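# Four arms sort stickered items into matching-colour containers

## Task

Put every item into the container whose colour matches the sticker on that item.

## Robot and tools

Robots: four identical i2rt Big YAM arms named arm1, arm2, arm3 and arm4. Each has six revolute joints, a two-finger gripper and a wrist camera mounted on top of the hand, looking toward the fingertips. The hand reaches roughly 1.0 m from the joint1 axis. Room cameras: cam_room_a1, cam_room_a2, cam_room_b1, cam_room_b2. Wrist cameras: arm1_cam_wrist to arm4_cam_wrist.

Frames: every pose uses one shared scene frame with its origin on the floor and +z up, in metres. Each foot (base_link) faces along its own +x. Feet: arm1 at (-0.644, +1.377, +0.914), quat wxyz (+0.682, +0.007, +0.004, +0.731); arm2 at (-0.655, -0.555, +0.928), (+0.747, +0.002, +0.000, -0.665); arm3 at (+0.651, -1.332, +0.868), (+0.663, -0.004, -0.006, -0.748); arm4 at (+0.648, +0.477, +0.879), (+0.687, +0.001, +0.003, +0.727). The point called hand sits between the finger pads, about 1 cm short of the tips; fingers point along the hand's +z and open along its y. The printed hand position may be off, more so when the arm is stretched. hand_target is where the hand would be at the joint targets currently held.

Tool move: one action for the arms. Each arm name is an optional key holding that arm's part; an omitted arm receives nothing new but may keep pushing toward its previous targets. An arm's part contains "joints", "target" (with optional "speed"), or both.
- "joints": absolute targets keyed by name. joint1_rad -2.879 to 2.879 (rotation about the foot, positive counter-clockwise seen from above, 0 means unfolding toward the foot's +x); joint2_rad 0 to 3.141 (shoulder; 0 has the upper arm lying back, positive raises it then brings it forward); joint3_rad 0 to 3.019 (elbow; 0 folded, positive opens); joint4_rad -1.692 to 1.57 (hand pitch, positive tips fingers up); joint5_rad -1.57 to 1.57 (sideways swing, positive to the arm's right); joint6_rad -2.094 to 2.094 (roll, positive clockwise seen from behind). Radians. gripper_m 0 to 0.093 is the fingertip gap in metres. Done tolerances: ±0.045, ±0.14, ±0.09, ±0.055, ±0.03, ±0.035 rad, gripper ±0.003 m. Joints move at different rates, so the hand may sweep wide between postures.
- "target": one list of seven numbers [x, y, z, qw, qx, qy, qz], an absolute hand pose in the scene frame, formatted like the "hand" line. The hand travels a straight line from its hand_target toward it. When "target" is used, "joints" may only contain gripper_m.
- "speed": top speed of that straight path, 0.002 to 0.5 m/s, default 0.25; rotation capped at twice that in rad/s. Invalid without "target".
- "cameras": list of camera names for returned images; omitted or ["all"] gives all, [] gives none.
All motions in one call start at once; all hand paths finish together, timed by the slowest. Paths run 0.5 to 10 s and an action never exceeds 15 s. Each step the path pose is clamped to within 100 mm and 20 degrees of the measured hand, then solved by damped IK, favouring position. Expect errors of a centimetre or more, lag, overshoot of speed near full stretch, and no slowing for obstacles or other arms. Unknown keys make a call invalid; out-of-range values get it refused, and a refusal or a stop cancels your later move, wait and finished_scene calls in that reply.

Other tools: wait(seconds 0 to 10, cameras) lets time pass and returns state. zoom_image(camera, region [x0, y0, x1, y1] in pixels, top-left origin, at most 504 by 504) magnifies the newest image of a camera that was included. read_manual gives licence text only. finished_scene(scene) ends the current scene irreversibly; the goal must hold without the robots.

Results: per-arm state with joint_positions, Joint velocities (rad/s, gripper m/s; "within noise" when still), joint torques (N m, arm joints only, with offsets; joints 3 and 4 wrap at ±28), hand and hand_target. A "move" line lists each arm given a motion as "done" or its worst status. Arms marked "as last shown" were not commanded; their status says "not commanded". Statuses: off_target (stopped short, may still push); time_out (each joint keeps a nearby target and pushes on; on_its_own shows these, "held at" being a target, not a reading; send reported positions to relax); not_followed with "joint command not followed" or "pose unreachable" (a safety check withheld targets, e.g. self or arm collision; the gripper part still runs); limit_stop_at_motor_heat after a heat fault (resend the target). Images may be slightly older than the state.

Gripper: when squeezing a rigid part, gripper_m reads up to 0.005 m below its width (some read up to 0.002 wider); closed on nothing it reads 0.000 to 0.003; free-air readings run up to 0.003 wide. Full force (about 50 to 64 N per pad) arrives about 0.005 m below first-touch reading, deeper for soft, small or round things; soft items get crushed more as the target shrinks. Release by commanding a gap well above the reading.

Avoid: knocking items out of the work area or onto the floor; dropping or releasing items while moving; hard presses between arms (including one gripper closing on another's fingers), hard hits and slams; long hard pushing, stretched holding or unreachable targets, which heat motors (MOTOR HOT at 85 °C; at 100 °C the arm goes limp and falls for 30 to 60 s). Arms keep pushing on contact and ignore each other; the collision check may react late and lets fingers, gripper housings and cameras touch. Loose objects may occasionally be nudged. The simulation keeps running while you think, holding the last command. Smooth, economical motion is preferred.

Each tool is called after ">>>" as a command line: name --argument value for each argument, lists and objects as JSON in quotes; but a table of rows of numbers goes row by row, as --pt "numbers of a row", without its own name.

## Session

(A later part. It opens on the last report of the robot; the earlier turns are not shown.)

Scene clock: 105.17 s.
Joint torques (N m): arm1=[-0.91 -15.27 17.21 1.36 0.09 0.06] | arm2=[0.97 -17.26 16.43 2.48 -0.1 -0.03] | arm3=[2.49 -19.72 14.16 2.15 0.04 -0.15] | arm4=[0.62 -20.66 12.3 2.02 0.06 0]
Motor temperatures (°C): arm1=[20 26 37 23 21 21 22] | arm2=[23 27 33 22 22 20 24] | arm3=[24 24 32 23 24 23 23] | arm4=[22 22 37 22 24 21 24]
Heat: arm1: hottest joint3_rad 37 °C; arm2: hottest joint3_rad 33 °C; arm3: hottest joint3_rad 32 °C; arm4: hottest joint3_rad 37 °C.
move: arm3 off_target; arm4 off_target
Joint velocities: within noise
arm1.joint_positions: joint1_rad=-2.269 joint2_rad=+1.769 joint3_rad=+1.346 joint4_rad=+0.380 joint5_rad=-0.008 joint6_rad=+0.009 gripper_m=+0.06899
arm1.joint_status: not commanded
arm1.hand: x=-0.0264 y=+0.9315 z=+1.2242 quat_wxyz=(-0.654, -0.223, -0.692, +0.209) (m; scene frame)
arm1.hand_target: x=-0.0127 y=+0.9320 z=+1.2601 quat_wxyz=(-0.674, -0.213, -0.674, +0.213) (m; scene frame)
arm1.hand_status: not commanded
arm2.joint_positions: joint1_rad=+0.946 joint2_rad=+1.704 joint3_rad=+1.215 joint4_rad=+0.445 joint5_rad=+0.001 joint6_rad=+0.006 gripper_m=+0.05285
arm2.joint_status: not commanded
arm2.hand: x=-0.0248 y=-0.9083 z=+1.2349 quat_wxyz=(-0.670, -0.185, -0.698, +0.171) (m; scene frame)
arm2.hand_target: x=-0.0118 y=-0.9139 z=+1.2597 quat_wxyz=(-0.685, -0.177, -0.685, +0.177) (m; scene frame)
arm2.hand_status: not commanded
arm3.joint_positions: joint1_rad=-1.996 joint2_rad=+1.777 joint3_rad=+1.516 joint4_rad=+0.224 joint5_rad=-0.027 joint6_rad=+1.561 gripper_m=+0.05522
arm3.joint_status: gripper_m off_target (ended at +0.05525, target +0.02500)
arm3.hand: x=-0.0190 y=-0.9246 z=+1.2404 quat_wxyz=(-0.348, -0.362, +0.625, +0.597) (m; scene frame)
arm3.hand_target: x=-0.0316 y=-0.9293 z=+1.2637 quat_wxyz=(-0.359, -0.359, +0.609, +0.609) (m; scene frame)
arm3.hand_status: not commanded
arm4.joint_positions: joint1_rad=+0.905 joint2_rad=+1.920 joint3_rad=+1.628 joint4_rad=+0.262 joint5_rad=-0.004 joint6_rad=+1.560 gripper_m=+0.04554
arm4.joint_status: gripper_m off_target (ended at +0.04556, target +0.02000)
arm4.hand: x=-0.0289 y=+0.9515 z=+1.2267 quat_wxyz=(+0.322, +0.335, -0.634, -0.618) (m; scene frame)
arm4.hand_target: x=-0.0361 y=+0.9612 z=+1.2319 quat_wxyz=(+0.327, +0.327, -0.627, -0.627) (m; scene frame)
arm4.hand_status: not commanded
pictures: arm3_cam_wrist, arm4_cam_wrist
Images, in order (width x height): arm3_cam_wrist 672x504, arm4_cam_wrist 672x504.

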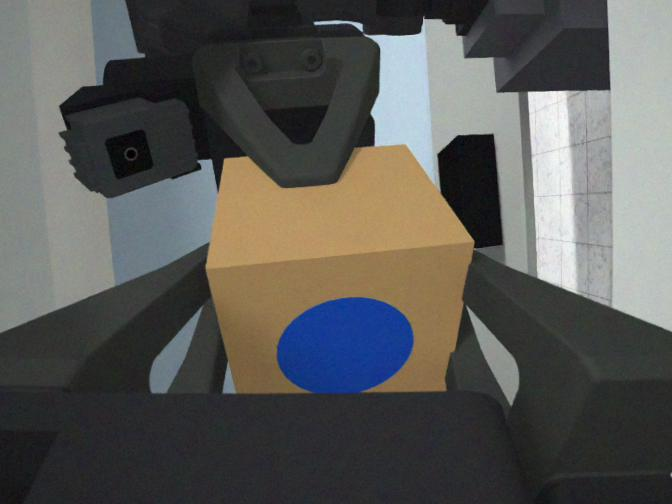

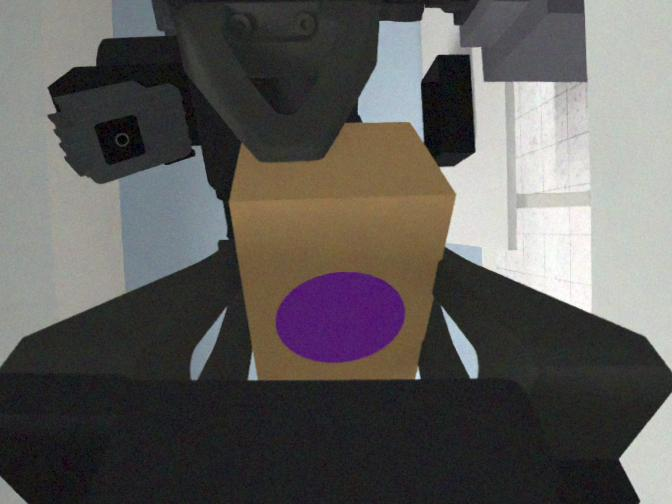

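>>> move --arm1 '{"joints":{"gripper_m":0.093}}' --arm2 '{"joints":{"gripper_m":0.093}}' --cameras '[]'

>>> move --arm1 '{"target":[-0.36,1.17,1.25,0.674,0.213,0.674,-0.213]}' --arm2 '{"target":[-0.35,-0.725,1.25,0.685,0.177,0.685,-0.177]}' --cameras '["arm3_cam_wrist","arm4_cam_wrist"]'

>>> move --arm3 '{"target":[0.345,-1.13,1.26,-0.359,-0.359,0.609,0.609]}' --arm4 '{"target":[0.36,0.67,1.24,-0.327,-0.327,0.627,0.627]}' --cameras '[]'

>>> move --arm3 '{"joints":{"joint2_rad":0.6,"joint3_rad":1.2,"joint4_rad":-0.8,"joint5_rad":0,"joint6_rad":0}}' --arm4 '{"joints":{"joint2_rad":0.6,"joint3_rad":1.2,"joint4_rad":-0.8,"joint5_rad":0,"joint6_rad":0}}' --cameras '[]'

>>> move --arm3 '{"joints":{"joint1_rad":1.4}}' --arm4 '{"joints":{"joint1_rad":-1.4}}' --cameras '[]'

>>> move --arm3 '{"target":[1.12,-1.55,1.15,0,0,1,0]}' --arm4 '{"target":[1.12,0.62,1.15,0,0,1,0]}' --cameras '["arm3_cam_wrist","arm4_cam_wrist","cam_room_a1","cam_room_a2"]'

Scene clock: 116.33 s.
Joint torques (N m): arm1=[-1.14 -14.56 17.02 1.57 0.07 0.01] | arm2=[1.03 -17.38 16.21 2.44 -0.1 -0.03] | arm3=[2.43 -20.07 14.15 2.13 0.04 -0.15] | arm4=[0.67 -21.48 12.44 2 0.08 0]
Motor temperatures (°C): arm1=[20 26 38 23 21 21 22] | arm2=[23 27 34 22 22 20 24] | arm3=[24 24 33 23 24 23 24] | arm4=[22 24 39 22 24 21 25]
Heat: arm1: hottest joint3_rad 38 °C; arm2: hottest joint3_rad 34 °C; arm3: hottest joint3_rad 33 °C; arm4: hottest joint3_rad 39 °C.
move: arm1 done; arm2 done
Joint velocities: within noise
arm1.joint_positions: joint1_rad=-2.269 joint2_rad=+1.769 joint3_rad=+1.346 joint4_rad=+0.380 joint5_rad=-0.008 joint6_rad=+0.009 gripper_m=+0.09297
arm1.joint_status: all done
arm1.hand: x=-0.0263 y=+0.9314 z=+1.2244 quat_wxyz=(-0.654, -0.223, -0.692, +0.209) (m; scene frame)
arm1.hand_target: x=-0.0127 y=+0.9320 z=+1.2600 quat_wxyz=(-0.674, -0.213, -0.674, +0.213) (m; scene frame)
arm1.hand_status: not commanded
arm2.joint_positions: joint1_rad=+0.946 joint2_rad=+1.704 joint3_rad=+1.217 joint4_rad=+0.445 joint5_rad=+0.001 joint6_rad=+0.006 gripper_m=+0.09294
arm2.joint_status: all done
arm2.hand: x=-0.0245 y=-0.9085 z=+1.2362 quat_wxyz=(-0.671, -0.185, -0.697, +0.171) (m; scene frame)
arm2.hand_target: x=-0.0118 y=-0.9139 z=+1.2598 quat_wxyz=(-0.685, -0.177, -0.685, +0.177) (m; scene frame)
arm2.hand_status: not commanded
arm3.joint_positions: joint1_rad=-1.996 joint2_rad=+1.779 joint3_rad=+1.516 joint4_rad=+0.224 joint5_rad=-0.027 joint6_rad=+1.561 gripper_m=+0.05524
arm3.joint_status: not commanded
arm3.hand: x=-0.0194 y=-0.9244 z=+1.2390 quat_wxyz=(-0.348, -0.363, +0.626, +0.597) (m; scene frame)
arm3.hand_target: x=-0.0316 y=-0.9293 z=+1.2636 quat_wxyz=(-0.359, -0.359, +0.609, +0.609) (m; scene frame)
arm3.hand_status: not commanded
arm4.joint_positions: joint1_rad=+0.905 joint2_rad=+1.923 joint3_rad=+1.628 joint4_rad=+0.262 joint5_rad=-0.004 joint6_rad=+1.560 gripper_m=+0.04554
arm4.joint_status: not commanded
arm4.hand: x=-0.0294 y=+0.9519 z=+1.2242 quat_wxyz=(+0.322, +0.335, -0.635, -0.617) (m; scene frame)
arm4.hand_target: x=-0.0361 y=+0.9612 z=+1.2318 quat_wxyz=(+0.327, +0.327, -0.627, -0.627) (m; scene frame)
arm4.hand_status: not commanded
pictures: none
No camera images: "cameras" was empty.

Scene clock: 118.73 s.
Joint torques (N m): arm1=[-3.14 2.37 12.45 1.5 -0.03 0] | arm2=[1.38 -0.91 11.1 1.98 0.14 -0.03] | arm3=[2.43 -19.72 14.22 2.13 0.04 -0.15] | arm4=[0.44 -21.19 12.37 1.99 0.08 0]
Motor temperatures (°C): arm1=[20 26 38 23 21 21 22] | arm2=[23 27 34 22 22 20 24] | arm3=[24 24 34 23 24 23 24] | arm4=[22 24 40 22 24 21 25]
Heat: arm1: hottest joint3_rad 38 °C; arm2: hottest joint3_rad 34 °C; arm3: hottest joint3_rad 34 °C; arm4: hottest joint3_rad 40 °C.
move: arm1 done; arm2 off_target
Joint velocities: within noise
arm1.joint_positions: joint1_rad=-2.289 joint2_rad=+0.483 joint3_rad=+0.404 joint4_rad=+0.106 joint5_rad=-0.046 joint6_rad=+0.009 gripper_m=+0.09297
arm1.joint_status: not commanded
arm1.hand: x=-0.3594 y=+1.1741 z=+1.2523 quat_wxyz=(-0.680, -0.209, -0.671, +0.211) (m; scene frame)
arm1.hand_target: x=-0.3600 y=+1.1701 z=+1.2500 quat_wxyz=(-0.674, -0.213, -0.674, +0.213) (m; scene frame)
arm1.hand_status: done (0.005 m and 0.9 deg from the pose sent, 0.411 m and 3.3 deg at the start)
arm2.joint_positions: joint1_rad=+0.946 joint2_rad=+0.507 joint3_rad=+0.385 joint4_rad=+0.154 joint5_rad=+0.001 joint6_rad=+0.006 gripper_m=+0.09294
arm2.joint_status: not commanded
arm2.hand: x=-0.3514 y=-0.7266 z=+1.2631 quat_wxyz=(-0.696, -0.179, -0.672, +0.178) (m; scene frame)
arm2.hand_target: x=-0.3501 y=-0.7250 z=+1.2500 quat_wxyz=(-0.685, -0.177, -0.685, +0.177) (m; scene frame)
arm2.hand_status: off_target (0.013 m and 1.9 deg from the pose sent, 0.374 m and 2.4 deg at the start)
arm3, arm4: as last shown
pictures: arm3_cam_wrist, arm4_cam_wrist
Images, in order (width x height): arm3_cam_wrist 672x504, arm4_cam_wrist 672x504.

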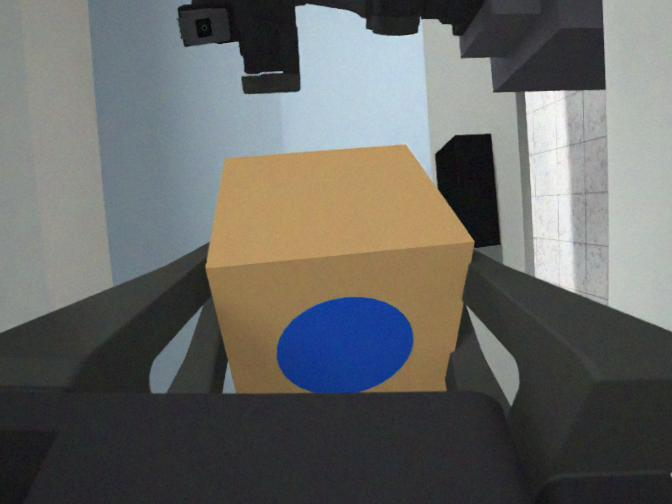

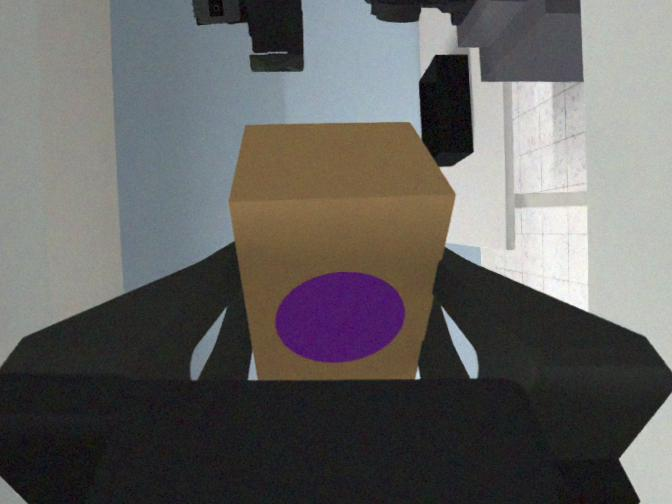

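Scene clock: 121.43 s.
Joint torques (N m): arm1=[-2.96 3.37 12.66 1.42 -0.08 0.03] | arm2=[1.2 -0.91 11.1 1.95 0.14 -0.03] | arm3=[0.32 -0.85 10.11 1.72 -0.1 -0.14] | arm4=[1.38 0.56 10.19 1.13 0.24 0]
Motor temperatures (°C): arm1=[20 26 38 23 21 21 22] | arm2=[23 26 34 22 22 20 24] | arm3=[24 24 33 23 24 23 24] | arm4=[22 24 39 22 24 21 25]
Heat: arm1: hottest joint3_rad 38 °C; arm2: hottest joint3_rad 34 °C; arm3: hottest joint3_rad 33 °C; arm4: hottest joint3_rad 39 °C.
move: arm3 done; arm4 done
Joint velocities: within noise
arm1, arm2: as last shown
arm3.joint_positions: joint1_rad=-2.063 joint2_rad=+0.552 joint3_rad=+0.573 joint4_rad=-0.005 joint5_rad=-0.119 joint6_rad=+1.561 gripper_m=+0.05523
arm3.joint_status: not commanded
arm3.hand: x=+0.3431 y=-1.1344 z=+1.2635 quat_wxyz=(-0.364, -0.361, +0.604, +0.610) (m; scene frame)
arm3.hand_target: x=+0.3450 y=-1.1301 z=+1.2600 quat_wxyz=(-0.359, -0.359, +0.609, +0.609) (m; scene frame)
arm3.hand_status: done (0.006 m and 0.8 deg from the pose sent, 0.419 m and 2.8 deg at the start)
arm4.joint_positions: joint1_rad=+0.950 joint2_rad=+0.481 joint3_rad=+0.464 joint4_rad=+0.028 joint5_rad=+0.049 joint6_rad=+1.560 gripper_m=+0.04554
arm4.joint_status: not commanded
arm4.hand: x=+0.3627 y=+0.6708 z=+1.2421 quat_wxyz=(+0.326, +0.325, -0.623, -0.633) (m; scene frame)
arm4.hand_target: x=+0.3601 y=+0.6700 z=+1.2400 quat_wxyz=(+0.327, +0.327, -0.627, -0.627) (m; scene frame)
arm4.hand_status: done (0.004 m and 0.8 deg from the pose sent, 0.481 m and 1.8 deg at the start)
pictures: none
No camera images: "cameras" was empty.

Scene clock: 123.07 s.
Joint torques (N m): arm1=[-3.31 2.73 12.37 1.48 -0.05 0] | arm2=[1.38 -1.03 11.12 1.95 0.14 -0.03] | arm3=[0.32 0.44 12.71 1.72 0.09 -0.12] | arm4=[1.44 0.73 11.33 1.13 -0.02 -0.11]
Motor temperatures (°C): arm1=[20 26 37 23 21 21 22] | arm2=[23 26 34 22 22 20 24] | arm3=[24 24 33 23 24 23 24] | arm4=[22 23 39 22 24 21 25]
Heat: arm1: hottest joint3_rad 37 °C; arm2: hottest joint3_rad 34 °C; arm3: hottest joint3_rad 33 °C; arm4: hottest joint3_rad 39 °C.
move: arm3 done; arm4 done
Joint velocities: within noise
arm1, arm2: as last shown
arm3.joint_positions: joint1_rad=-2.064 joint2_rad=+0.595 joint3_rad=+1.157 joint4_rad=-0.796 joint5_rad=-0.002 joint6_rad=+0.008 gripper_m=+0.05522
arm3.joint_status: all done
arm3.hand: x=+0.3979 y=-1.1462 z=+1.4101 quat_wxyz=(+0.179, -0.749, +0.244, +0.589) (m; scene frame)
arm3.hand_target: x=+0.4045 y=-1.1453 z=+1.4320 quat_wxyz=(+0.190, -0.738, +0.243, +0.600) (m; scene frame)
arm3.hand_status: not commanded
arm4.joint_positions: joint1_rad=+0.950 joint2_rad=+0.594 joint3_rad=+1.162 joint4_rad=-0.790 joint5_rad=+0.003 joint6_rad=+0.014 gripper_m=+0.04561
arm4.joint_status: all done
arm4.hand: x=+0.3908 y=+0.6448 z=+1.4296 quat_wxyz=(-0.169, +0.747, -0.225, -0.602) (m; scene frame)
arm4.hand_target: x=+0.3928 y=+0.6403 z=+1.4470 quat_wxyz=(-0.172, +0.743, -0.214, -0.610) (m; scene frame)
arm4.hand_status: not commanded
pictures: none
No camera images: "cameras" was empty.

Scene clock: 125.57 s.
Joint torques (N m): arm1=[-2.32 3.14 12.56 1.58 -0.01 0.02] | arm2=[1.44 -0.91 11.12 1.92 0.14 -0.03] | arm3=[2.02 -0.5 12.74 1.68 0.11 -0.11] | arm4=[0.26 0.5 11.19 1.09 0.04 -0.1]
Motor temperatures (°C): arm1=[20 26 37 23 21 21 22] | arm2=[23 26 34 22 22 20 24] | arm3=[24 24 33 23 24 23 24] | arm4=[22 23 39 22 24 21 25]
Heat: arm1: hottest joint3_rad 37 °C; arm2: hottest joint3_rad 34 °C; arm3: hottest joint3_rad 33 °C; arm4: hottest joint3_rad 39 °C.
move: arm3 done; arm4 done
Joint velocities: within noise
arm1, arm2: as last shown
arm3.joint_positions: joint1_rad=+1.390 joint2_rad=+0.606 joint3_rad=+1.157 joint4_rad=-0.796 joint5_rad=-0.002 joint6_rad=+0.006 gripper_m=+0.05519
arm3.joint_status: all done
arm3.hand: x=+0.9492 y=-1.4174 z=+1.4115 quat_wxyz=(-0.610, -0.116, -0.778, +0.095) (m; scene frame)
arm3.hand_target: x=+0.9413 y=-1.4117 z=+1.4362 quat_wxyz=(-0.627, -0.108, -0.765, +0.097) (m; scene frame)
arm3.hand_status: not commanded
arm4.joint_positions: joint1_rad=-1.397 joint2_rad=+0.597 joint3_rad=+1.162 joint4_rad=-0.790 joint5_rad=+0.002 joint6_rad=+0.012 gripper_m=+0.04580
arm4.joint_status: all done
arm4.hand: x=+0.9519 y=+0.5492 z=+1.4262 quat_wxyz=(-0.616, +0.086, -0.779, -0.073) (m; scene frame)
arm4.hand_target: x=+0.9468 y=+0.5474 z=+1.4447 quat_wxyz=(-0.627, +0.089, -0.771, -0.071) (m; scene frame)
arm4.hand_status: not commanded
pictures: none
No camera images: "cameras" was empty.

Scene clock: 129.10 s.
Joint torques (N m): arm1=[-3.31 2.32 12.25 1.28 -0.07 0] | arm2=[1.2 -0.85 11.14 1.96 0.15 -0.03] | arm3=[0.62 -18.32 13.41 -0.57 0.08 -0.14] | arm4=[0.38 -16.09 12.04 -0.43 0 0.16]
Motor temperatures (°C): arm1=[20 26 37 23 21 21 22] | arm2=[23 26 33 22 22 20 24] | arm3=[24 24 34 23 24 23 24] | arm4=[22 23 39 22 24 21 25]
Heat: arm1: hottest joint3_rad 37 °C; arm2: hottest joint3_rad 33 °C; arm3: hottest joint3_rad 34 °C; arm4: hottest joint3_rad 39 °C.
move: arm3 off_target; arm4 off_target
Joint velocities: within noise
arm1, arm2: as last shown
arm3.joint_positions: joint1_rad=+1.251 joint2_rad=+1.707 joint3_rad=+1.719 joint4_rad=-1.641 joint5_rad=-0.014 joint6_rad=-0.437 gripper_m=+0.05518
arm3.joint_status: not commanded
arm3.hand: x=+1.1111 y=-1.5432 z=+1.1265 quat_wxyz=(+0.023, -0.002, -1.000, -0.012) (m; scene frame)
arm3.hand_target: x=+1.1189 y=-1.5495 z=+1.1499 quat_wxyz=(+0.000, +0.000, -1.000, +0.000) (m; scene frame)
arm3.hand_status: off_target (0.026 m and 2.9 deg from the pose sent, 0.339 m and 77.9 deg at the start)
arm4.joint_positions: joint1_rad=-1.328 joint2_rad=+1.615 joint3_rad=+1.600 joint4_rad=-1.589 joint5_rad=+0.002 joint6_rad=+0.279 gripper_m=+0.04579
arm4.joint_status: not commanded
arm4.hand: x=+1.1082 y=+0.6189 z=+1.1311 quat_wxyz=(+0.018, +0.010, -1.000, +0.007) (m; scene frame)
arm4.hand_target: x=+1.1191 y=+0.6197 z=+1.1498 quat_wxyz=(+0.000, +0.000, -1.000, +0.000) (m; scene frame)
arm4.hand_status: off_target (0.022 m and 2.5 deg from the pose sent, 0.331 m and 77.6 deg at the start)
pictures: arm3_cam_wrist, arm4_cam_wrist, cam_room_a1, cam_room_a2
Images, in order (width x height): arm3_cam_wrist 672x504, arm4_cam_wrist 672x504, cam_room_a1 672x504, cam_room_a2 672x504.

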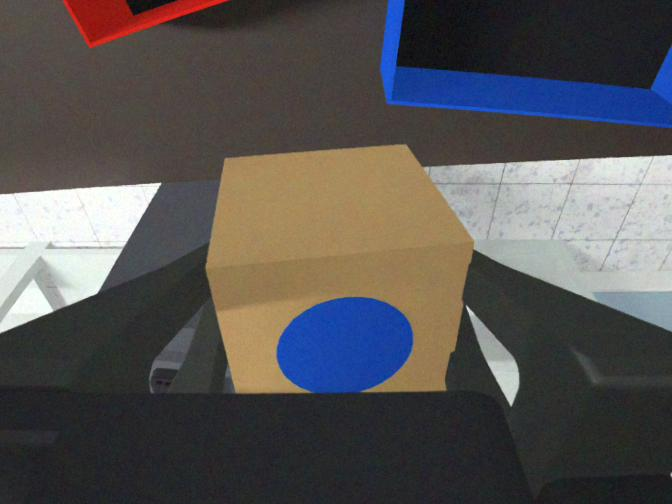

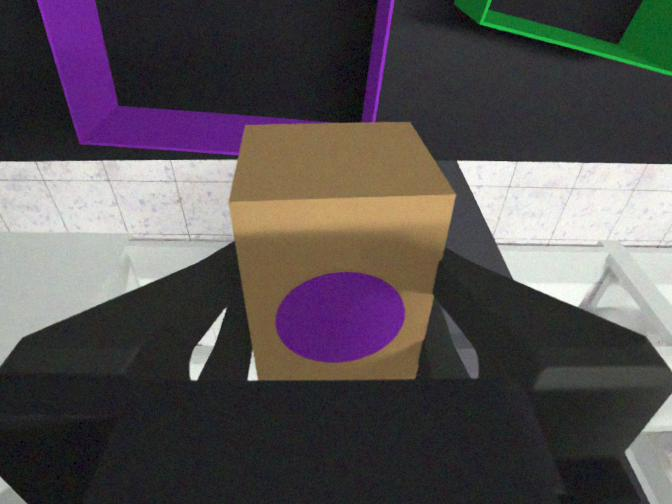

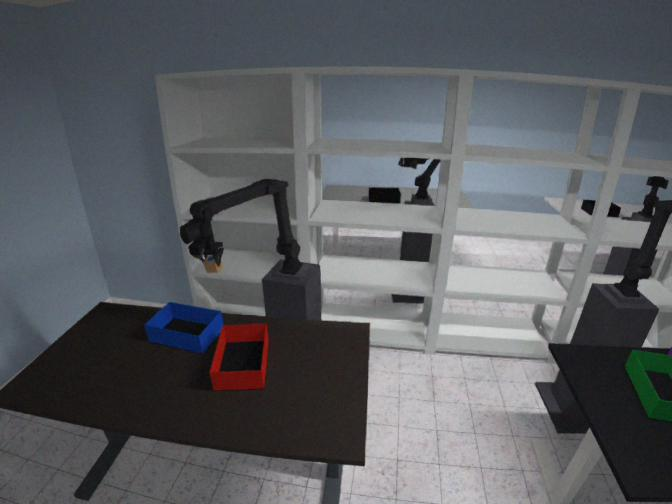

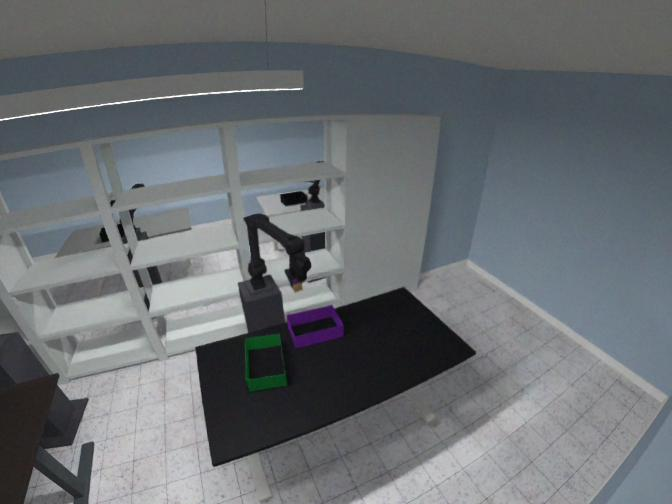

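>>> move --arm3 '{"target":[1.165,-1.742,0.93,0,0,1,0]}' --arm4 '{"target":[1.125,0.73,0.92,0,0,1,0]}' --cameras '["arm3_cam_wrist","arm4_cam_wrist"]'

Scene clock: 139.37 s.
Joint torques (N m): arm1=[-2.73 2.78 12.44 1.51 -0.05 0.04] | arm2=[1.32 -0.91 11.12 2 0.14 -0.03] | arm3=[0.79 -24.23 12.63 -0.09 -0.02 -0.12] | arm4=[0.62 -18.9 7.8 0.43 0.07 0.16]
Motor temperatures (°C): arm1=[20 25 36 23 21 21 22] | arm2=[23 26 33 22 22 20 23] | arm3=[24 24 33 23 24 23 24] | arm4=[22 23 40 22 24 21 26]
Heat: arm1: hottest joint3_rad 36 °C; arm2: hottest joint3_rad 33 °C; arm3: hottest joint3_rad 33 °C; arm4: hottest joint3_rad 40 °C.
move: arm3 off_target; arm4 done
Joint velocities: within noise
arm1, arm2: as last shown
arm3.joint_positions: joint1_rad=+1.019 joint2_rad=+2.171 joint3_rad=+1.846 joint4_rad=-1.311 joint5_rad=-0.010 joint6_rad=-0.669 gripper_m=+0.05518
arm3.joint_status: not commanded
arm3.hand: x=+1.1506 y=-1.7273 z=+0.9111 quat_wxyz=(+0.022, -0.002, -1.000, -0.017) (m; scene frame)
arm3.hand_target: x=+1.1640 y=-1.7413 z=+0.9306 quat_wxyz=(+0.000, +0.000, -1.000, +0.000) (m; scene frame)
arm3.hand_status: off_target (0.028 m and 3.2 deg from the pose sent, 0.285 m and 2.9 deg at the start)
arm4.joint_positions: joint1_rad=-1.139 joint2_rad=+1.872 joint3_rad=+1.381 joint4_rad=-1.084 joint5_rad=+0.001 joint6_rad=+0.474 gripper_m=+0.04579
arm4.joint_status: not commanded
arm4.hand: x=+1.1205 y=+0.7277 z=+0.9220 quat_wxyz=(+0.004, +0.007, -1.000, +0.003) (m; scene frame)
arm4.hand_target: x=+1.1250 y=+0.7300 z=+0.9201 quat_wxyz=(+0.000, +0.000, -1.000, +0.000) (m; scene frame)
arm4.hand_status: done (0.005 m and 1.0 deg from the pose sent, 0.239 m and 2.5 deg at the start)
pictures: arm3_cam_wrist, arm4_cam_wrist
Images, in order (width x height): arm3_cam_wrist 672x504, arm4_cam_wrist 672x504.

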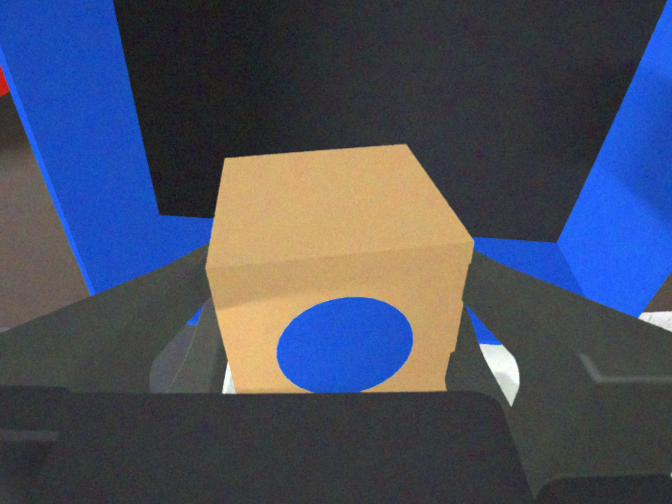

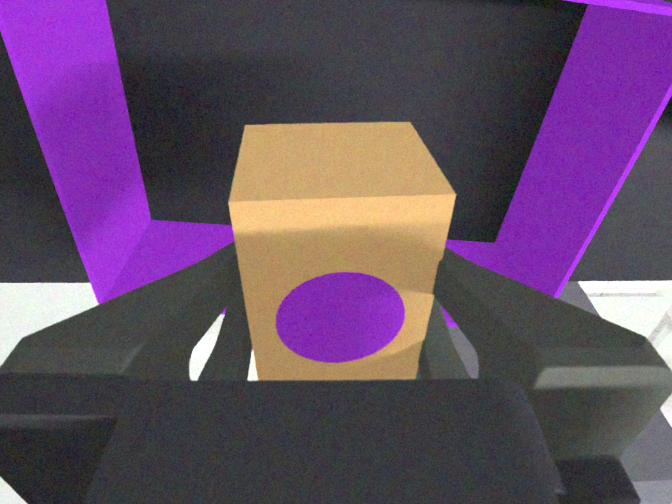

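>>> move --arm3 '{"target":[1.137,-1.735,0.772,0,0,1,0],"speed":0.15}' --arm4 '{"target":[1.105,0.728,0.765,0,0,1,0],"speed":0.15}' --cameras '[]'

>>> move --arm3 '{"target":[1.135,-1.735,0.748,0,0,1,0],"speed":0.05}' --arm4 '{"target":[1.105,0.728,0.74,0,0,1,0],"speed":0.05}' --cameras '["arm3_cam_wrist","arm4_cam_wrist"]'

Scene clock: 148.00 s.
Joint torques (N m): arm1=[-3.08 3.19 12.6 1.5 -0.08 0] | arm2=[1.44 -0.91 11.15 1.92 0.15 -0.04] | arm3=[0.09 -23.41 7.15 0.31 -0.01 -0.12] | arm4=[1.44 -18.9 5.65 0.5 0.04 0.16]
Motor temperatures (°C): arm1=[20 25 35 23 21 21 22] | arm2=[23 26 33 22 22 20 23] | arm3=[24 24 34 23 24 23 24] | arm4=[22 23 39 22 24 21 26]
Heat: arm1: hottest joint3_rad 35 °C; arm2: hottest joint3_rad 33 °C; arm3: hottest joint3_rad 34 °C; arm4: hottest joint3_rad 39 °C.
move: arm3 done; arm4 done
Joint velocities: within noise
arm1, arm2: as last shown
arm3.joint_positions: joint1_rad=+1.013 joint2_rad=+2.291 joint3_rad=+1.669 joint4_rad=-0.962 joint5_rad=-0.010 joint6_rad=-0.685 gripper_m=+0.05519
arm3.joint_status: not commanded
arm3.hand: x=+1.1420 y=-1.7274 z=+0.7754 quat_wxyz=(+0.001, +0.003, -1.000, -0.001) (m; scene frame)
arm3.hand_target: x=+1.1369 y=-1.7349 z=+0.7722 quat_wxyz=(+0.000, +0.000, -1.000, +0.000) (m; scene frame)
arm3.hand_status: done (0.010 m and 0.4 deg from the pose sent, 0.140 m and 3.2 deg at the start)
arm4.joint_positions: joint1_rad=-1.132 joint2_rad=+2.083 joint3_rad=+1.235 joint4_rad=-0.719 joint5_rad=+0.001 joint6_rad=+0.488 gripper_m=+0.04579
arm4.joint_status: not commanded
arm4.hand: x=+1.1055 y=+0.7236 z=+0.7712 quat_wxyz=(+0.001, +0.003, -1.000, +0.001) (m; scene frame)
arm4.hand_target: x=+1.1050 y=+0.7279 z=+0.7652 quat_wxyz=(+0.000, +0.000, -1.000, +0.000) (m; scene frame)
arm4.hand_status: done (0.008 m and 0.4 deg from the pose sent, 0.158 m and 1.0 deg at the start)
pictures: none
No camera images: "cameras" was empty.

Scene clock: 149.00 s.
Joint torques (N m): arm1=[-2.84 2.96 12.7 1.42 -0.01 -0.01] | arm2=[1.38 -0.91 11.14 1.96 0.14 -0.03] | arm3=[-0.03 -21.48 6.34 0.54 -0.06 -0.13] | arm4=[1.32 -18.96 5.5 0.4 0.09 0.2]
Motor temperatures (°C): arm1=[20 25 35 23 21 21 22] | arm2=[23 26 32 22 22 20 23] | arm3=[24 24 33 23 24 23 24] | arm4=[22 23 38 22 24 21 26]
Heat: arm1: hottest joint3_rad 35 °C; arm2: hottest joint3_rad 32 °C; arm3: hottest joint3_rad 33 °C; arm4: hottest joint3_rad 38 °C.
move: arm3 off_target; arm4 done
Joint velocities: within noise
arm1, arm2: as last shown
arm3.joint_positions: joint1_rad=+1.012 joint2_rad=+2.302 joint3_rad=+1.668 joint4_rad=-0.921 joint5_rad=-0.010 joint6_rad=-0.687 gripper_m=+0.05519
arm3.joint_status: not commanded
arm3.hand: x=+1.1473 y=-1.7322 z=+0.7687 quat_wxyz=(-0.010, +0.004, -1.000, +0.008) (m; scene frame)
arm3.hand_target: x=+1.1347 y=-1.7344 z=+0.7485 quat_wxyz=(+0.000, +0.000, -1.000, +0.000) (m; scene frame)
arm3.hand_status: off_target (0.024 m and 1.5 deg from the pose sent, 0.029 m and 0.4 deg at the start)
arm4.joint_positions: joint1_rad=-1.132 joint2_rad=+2.127 joint3_rad=+1.235 joint4_rad=-0.670 joint5_rad=+0.001 joint6_rad=+0.489 gripper_m=+0.04579
arm4.joint_status: not commanded
arm4.hand: x=+1.1064 y=+0.7241 z=+0.7492 quat_wxyz=(-0.002, +0.003, -1.000, +0.000) (m; scene frame)
arm4.hand_target: x=+1.1050 y=+0.7279 z=+0.7403 quat_wxyz=(+0.000, +0.000, -1.000, +0.000) (m; scene frame)
arm4.hand_status: done (0.010 m and 0.4 deg from the pose sent, 0.031 m and 0.4 deg at the start)
pictures: arm3_cam_wrist, arm4_cam_wrist
Images, in order (width x height): arm3_cam_wrist 672x504, arm4_cam_wrist 672x504.

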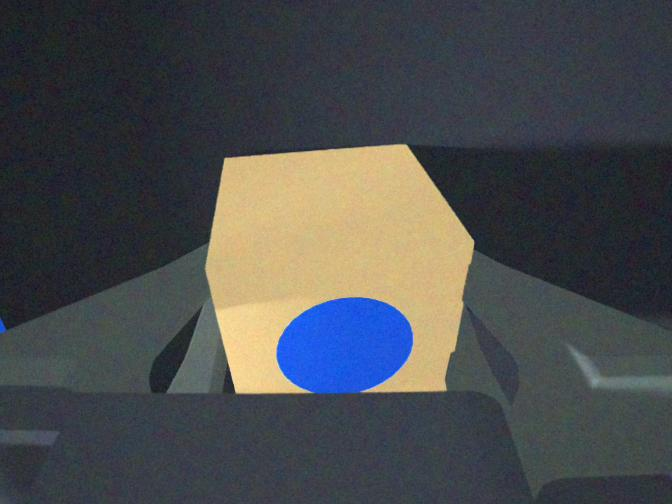

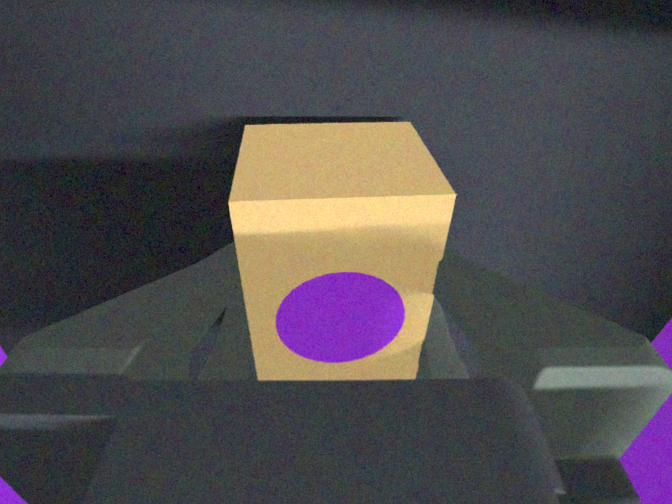

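>>> move --arm4 '{"target":[1.105,0.728,0.728,0,0,1,0],"speed":0.04}' --cameras '[]'

>>> move --arm3 '{"joints":{"gripper_m":0.08}}' --arm4 '{"joints":{"gripper_m":0.075}}' --cameras '[]'

>>> move --arm3 '{"target":[1.13,-1.733,0.98,0,0,1,0]}' --arm4 '{"target":[1.1,0.724,0.98,0,0,1,0]}' --cameras '["arm3_cam_wrist","arm4_cam_wrist","cam_room_a1","cam_room_a2"]'

Scene clock: 155.50 s.
Joint torques (N m): arm1=[-2.84 2.55 12.57 1.47 -0.03 -0.01] | arm2=[1.38 -0.97 11.1 1.96 0.15 -0.03] | arm3=[0.21 -21.6 6.34 0.53 -0.04 -0.13] | arm4=[1.03 -17.67 5.6 0.49 0.09 0.16]
Motor temperatures (°C): arm1=[20 25 35 23 21 21 22] | arm2=[23 25 32 22 22 20 23] | arm3=[24 24 32 23 24 23 24] | arm4=[22 24 37 22 24 21 26]
Heat: arm1: hottest joint3_rad 35 °C; arm2: hottest joint3_rad 32 °C; arm3: hottest joint3_rad 32 °C; arm4: hottest joint3_rad 37 °C.
move: arm4 off_target
Joint velocities: within noise
arm1.joint_positions: joint1_rad=-2.289 joint2_rad=+0.483 joint3_rad=+0.404 joint4_rad=+0.106 joint5_rad=-0.046 joint6_rad=+0.009 gripper_m=+0.09297
arm1.joint_status: not commanded
arm1.hand: x=-0.3594 y=+1.1741 z=+1.2523 quat_wxyz=(-0.680, -0.209, -0.671, +0.211) (m; scene frame)
arm1.hand_target: x=-0.3600 y=+1.1701 z=+1.2500 quat_wxyz=(-0.674, -0.213, -0.674, +0.213) (m; scene frame)
arm1.hand_status: not commanded
arm2.joint_positions: joint1_rad=+0.946 joint2_rad=+0.507 joint3_rad=+0.385 joint4_rad=+0.154 joint5_rad=+0.001 joint6_rad=+0.006 gripper_m=+0.09294
arm2.joint_status: not commanded
arm2.hand: x=-0.3514 y=-0.7266 z=+1.2631 quat_wxyz=(-0.696, -0.179, -0.672, +0.178) (m; scene frame)
arm2.hand_target: x=-0.3501 y=-0.7250 z=+1.2500 quat_wxyz=(-0.685, -0.177, -0.685, +0.177) (m; scene frame)
arm2.hand_status: not commanded
arm3: as last shown
arm4.joint_positions: joint1_rad=-1.132 joint2_rad=+2.141 joint3_rad=+1.235 joint4_rad=-0.650 joint5_rad=+0.001 joint6_rad=+0.489 gripper_m=+0.04562
arm4.joint_status: not commanded
arm4.hand: x=+1.1075 y=+0.7249 z=+0.7424 quat_wxyz=(-0.005, +0.003, -1.000, -0.002) (m; scene frame)
arm4.hand_target: x=+1.1047 y=+0.7278 z=+0.7284 quat_wxyz=(+0.000, +0.000, -1.000, +0.000) (m; scene frame)
arm4.hand_status: off_target (0.015 m and 0.7 deg from the pose sent, 0.022 m and 0.4 deg at the start)
pictures: none
No camera images: "cameras" was empty.

Scene clock: 156.10 s.
Joint torques (N m): arm1=[-2.9 3.19 12.52 1.5 -0.01 0.02] | arm2=[1.38 -0.97 11.12 1.94 0.15 -0.03] | arm3=[0.03 -22.36 6.54 0.43 -0.05 -0.11] | arm4=[1.38 -18.02 5.55 0.54 0.09 0.13]
Motor temperatures (°C): arm1=[20 25 35 23 21 21 22] | arm2=[23 25 32 22 22 20 23] | arm3=[24 24 32 23 24 23 24] | arm4=[22 24 37 22 24 21 26]
Heat: arm1: hottest joint3_rad 35 °C; arm2: hottest joint3_rad 32 °C; arm3: hottest joint3_rad 32 °C; arm4: hottest joint3_rad 37 °C.
move: arm3 done; arm4 done
Joint velocities: within noise
arm1, arm2: as last shown
arm3.joint_positions: joint1_rad=+1.012 joint2_rad=+2.310 joint3_rad=+1.664 joint4_rad=-0.919 joint5_rad=-0.010 joint6_rad=-0.687 gripper_m=+0.07997
arm3.joint_status: all done
arm3.hand: x=+1.1449 y=-1.7303 z=+0.7623 quat_wxyz=(-0.006, +0.004, -1.000, +0.005) (m; scene frame)
arm3.hand_target: x=+1.1348 y=-1.7344 z=+0.7485 quat_wxyz=(+0.000, +0.000, -1.000, +0.000) (m; scene frame)
arm3.hand_status: not commanded
arm4.joint_positions: joint1_rad=-1.132 joint2_rad=+2.143 joint3_rad=+1.235 joint4_rad=-0.647 joint5_rad=+0.001 joint6_rad=+0.490 gripper_m=+0.07491
arm4.joint_status: all done
arm4.hand: x=+1.1076 y=+0.7250 z=+0.7414 quat_wxyz=(-0.005, +0.003, -1.000, -0.002) (m; scene frame)
arm4.hand_target: x=+1.1048 y=+0.7278 z=+0.7284 quat_wxyz=(+0.000, +0.000, -1.000, +0.000) (m; scene frame)
arm4.hand_status: not commanded
pictures: none
No camera images: "cameras" was empty.

Scene clock: 157.87 s.
Joint torques (N m): arm1=[-3.14 2.73 12.49 1.33 -0.1 0.01] | arm2=[1.32 -0.97 11.12 1.94 0.15 -0.03] | arm3=[-0.03 -22.95 11.93 -0.51 -0.03 -0.13] | arm4=[1.2 -17.96 9.98 -0.46 0.08 0.19]
Motor temperatures (°C): arm1=[20 25 35 23 21 21 22] | arm2=[23 25 32 22 22 20 23] | arm3=[24 24 32 23 24 23 24] | arm4=[22 24 37 22 24 21 26]
Heat: arm1: hottest joint3_rad 35 °C; arm2: hottest joint3_rad 32 °C; arm3: hottest joint3_rad 32 °C; arm4: hottest joint3_rad 37 °C.
move: arm3 off_target; arm4 off_target
Joint velocities: within noise
arm1, arm2: as last shown
arm3.joint_positions: joint1_rad=+1.006 joint2_rad=+2.045 joint3_rad=+1.781 joint4_rad=-1.350 joint5_rad=-0.010 joint6_rad=-0.693 gripper_m=+0.07997
arm3.joint_status: not commanded
arm3.hand: x=+1.1264 y=-1.7176 z=+0.9645 quat_wxyz=(+0.013, +0.004, -1.000, -0.011) (m; scene frame)
arm3.hand_target: x=+1.1295 y=-1.7325 z=+0.9801 quat_wxyz=(+0.000, +0.000, -1.000, +0.000) (m; scene frame)
arm3.hand_status: off_target (0.022 m and 2.0 deg from the pose sent, 0.218 m and 1.0 deg at the start)
arm4.joint_positions: joint1_rad=-1.132 joint2_rad=+1.752 joint3_rad=+1.342 joint4_rad=-1.176 joint5_rad=+0.001 joint6_rad=+0.490 gripper_m=+0.07491
arm4.joint_status: not commanded
arm4.hand: x=+1.0915 y=+0.7165 z=+0.9690 quat_wxyz=(+0.009, +0.003, -1.000, +0.005) (m; scene frame)
arm4.hand_target: x=+1.0997 y=+0.7238 z=+0.9800 quat_wxyz=(+0.000, +0.000, -1.000, +0.000) (m; scene frame)
arm4.hand_status: off_target (0.016 m and 1.2 deg from the pose sent, 0.239 m and 0.7 deg at the start)
pictures: arm3_cam_wrist, arm4_cam_wrist, cam_room_a1, cam_room_a2
Images, in order (width x height): arm3_cam_wrist 672x504, arm4_cam_wrist 672x504, cam_room_a1 672x504, cam_room_a2 672x504.

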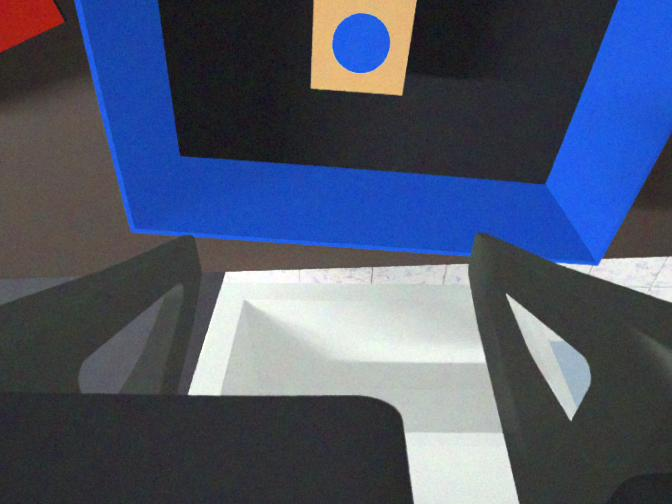

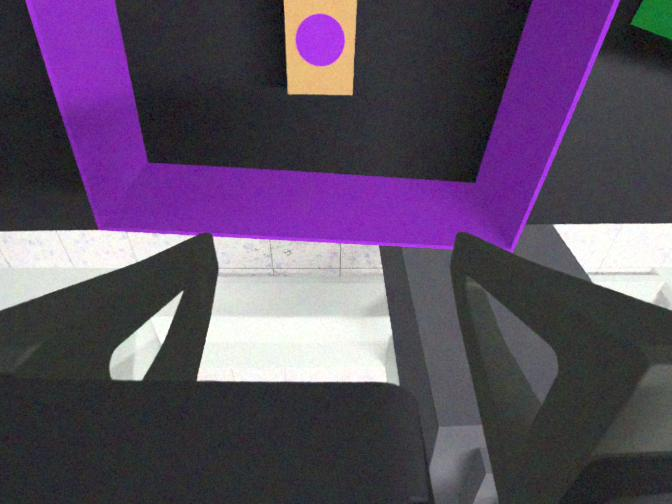

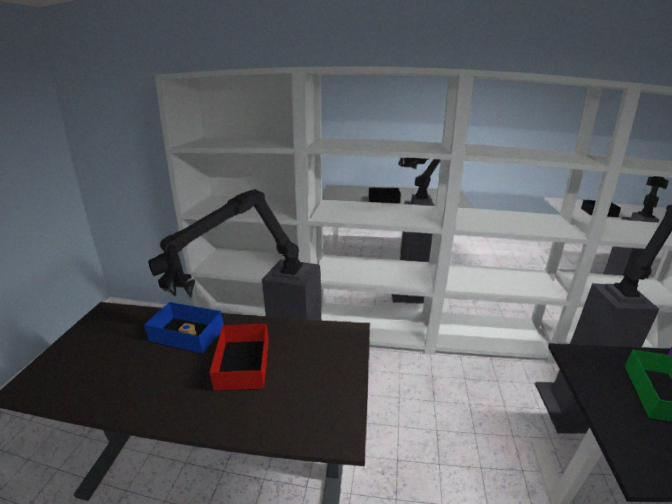

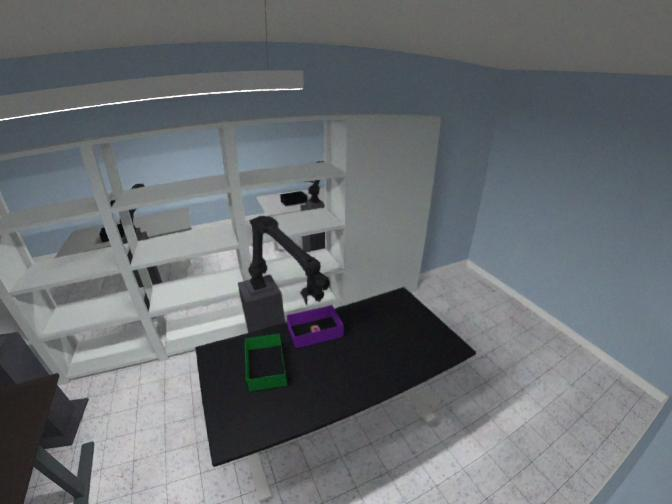

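>>> finished_scene --scene 3

The scene is finished: the task was done.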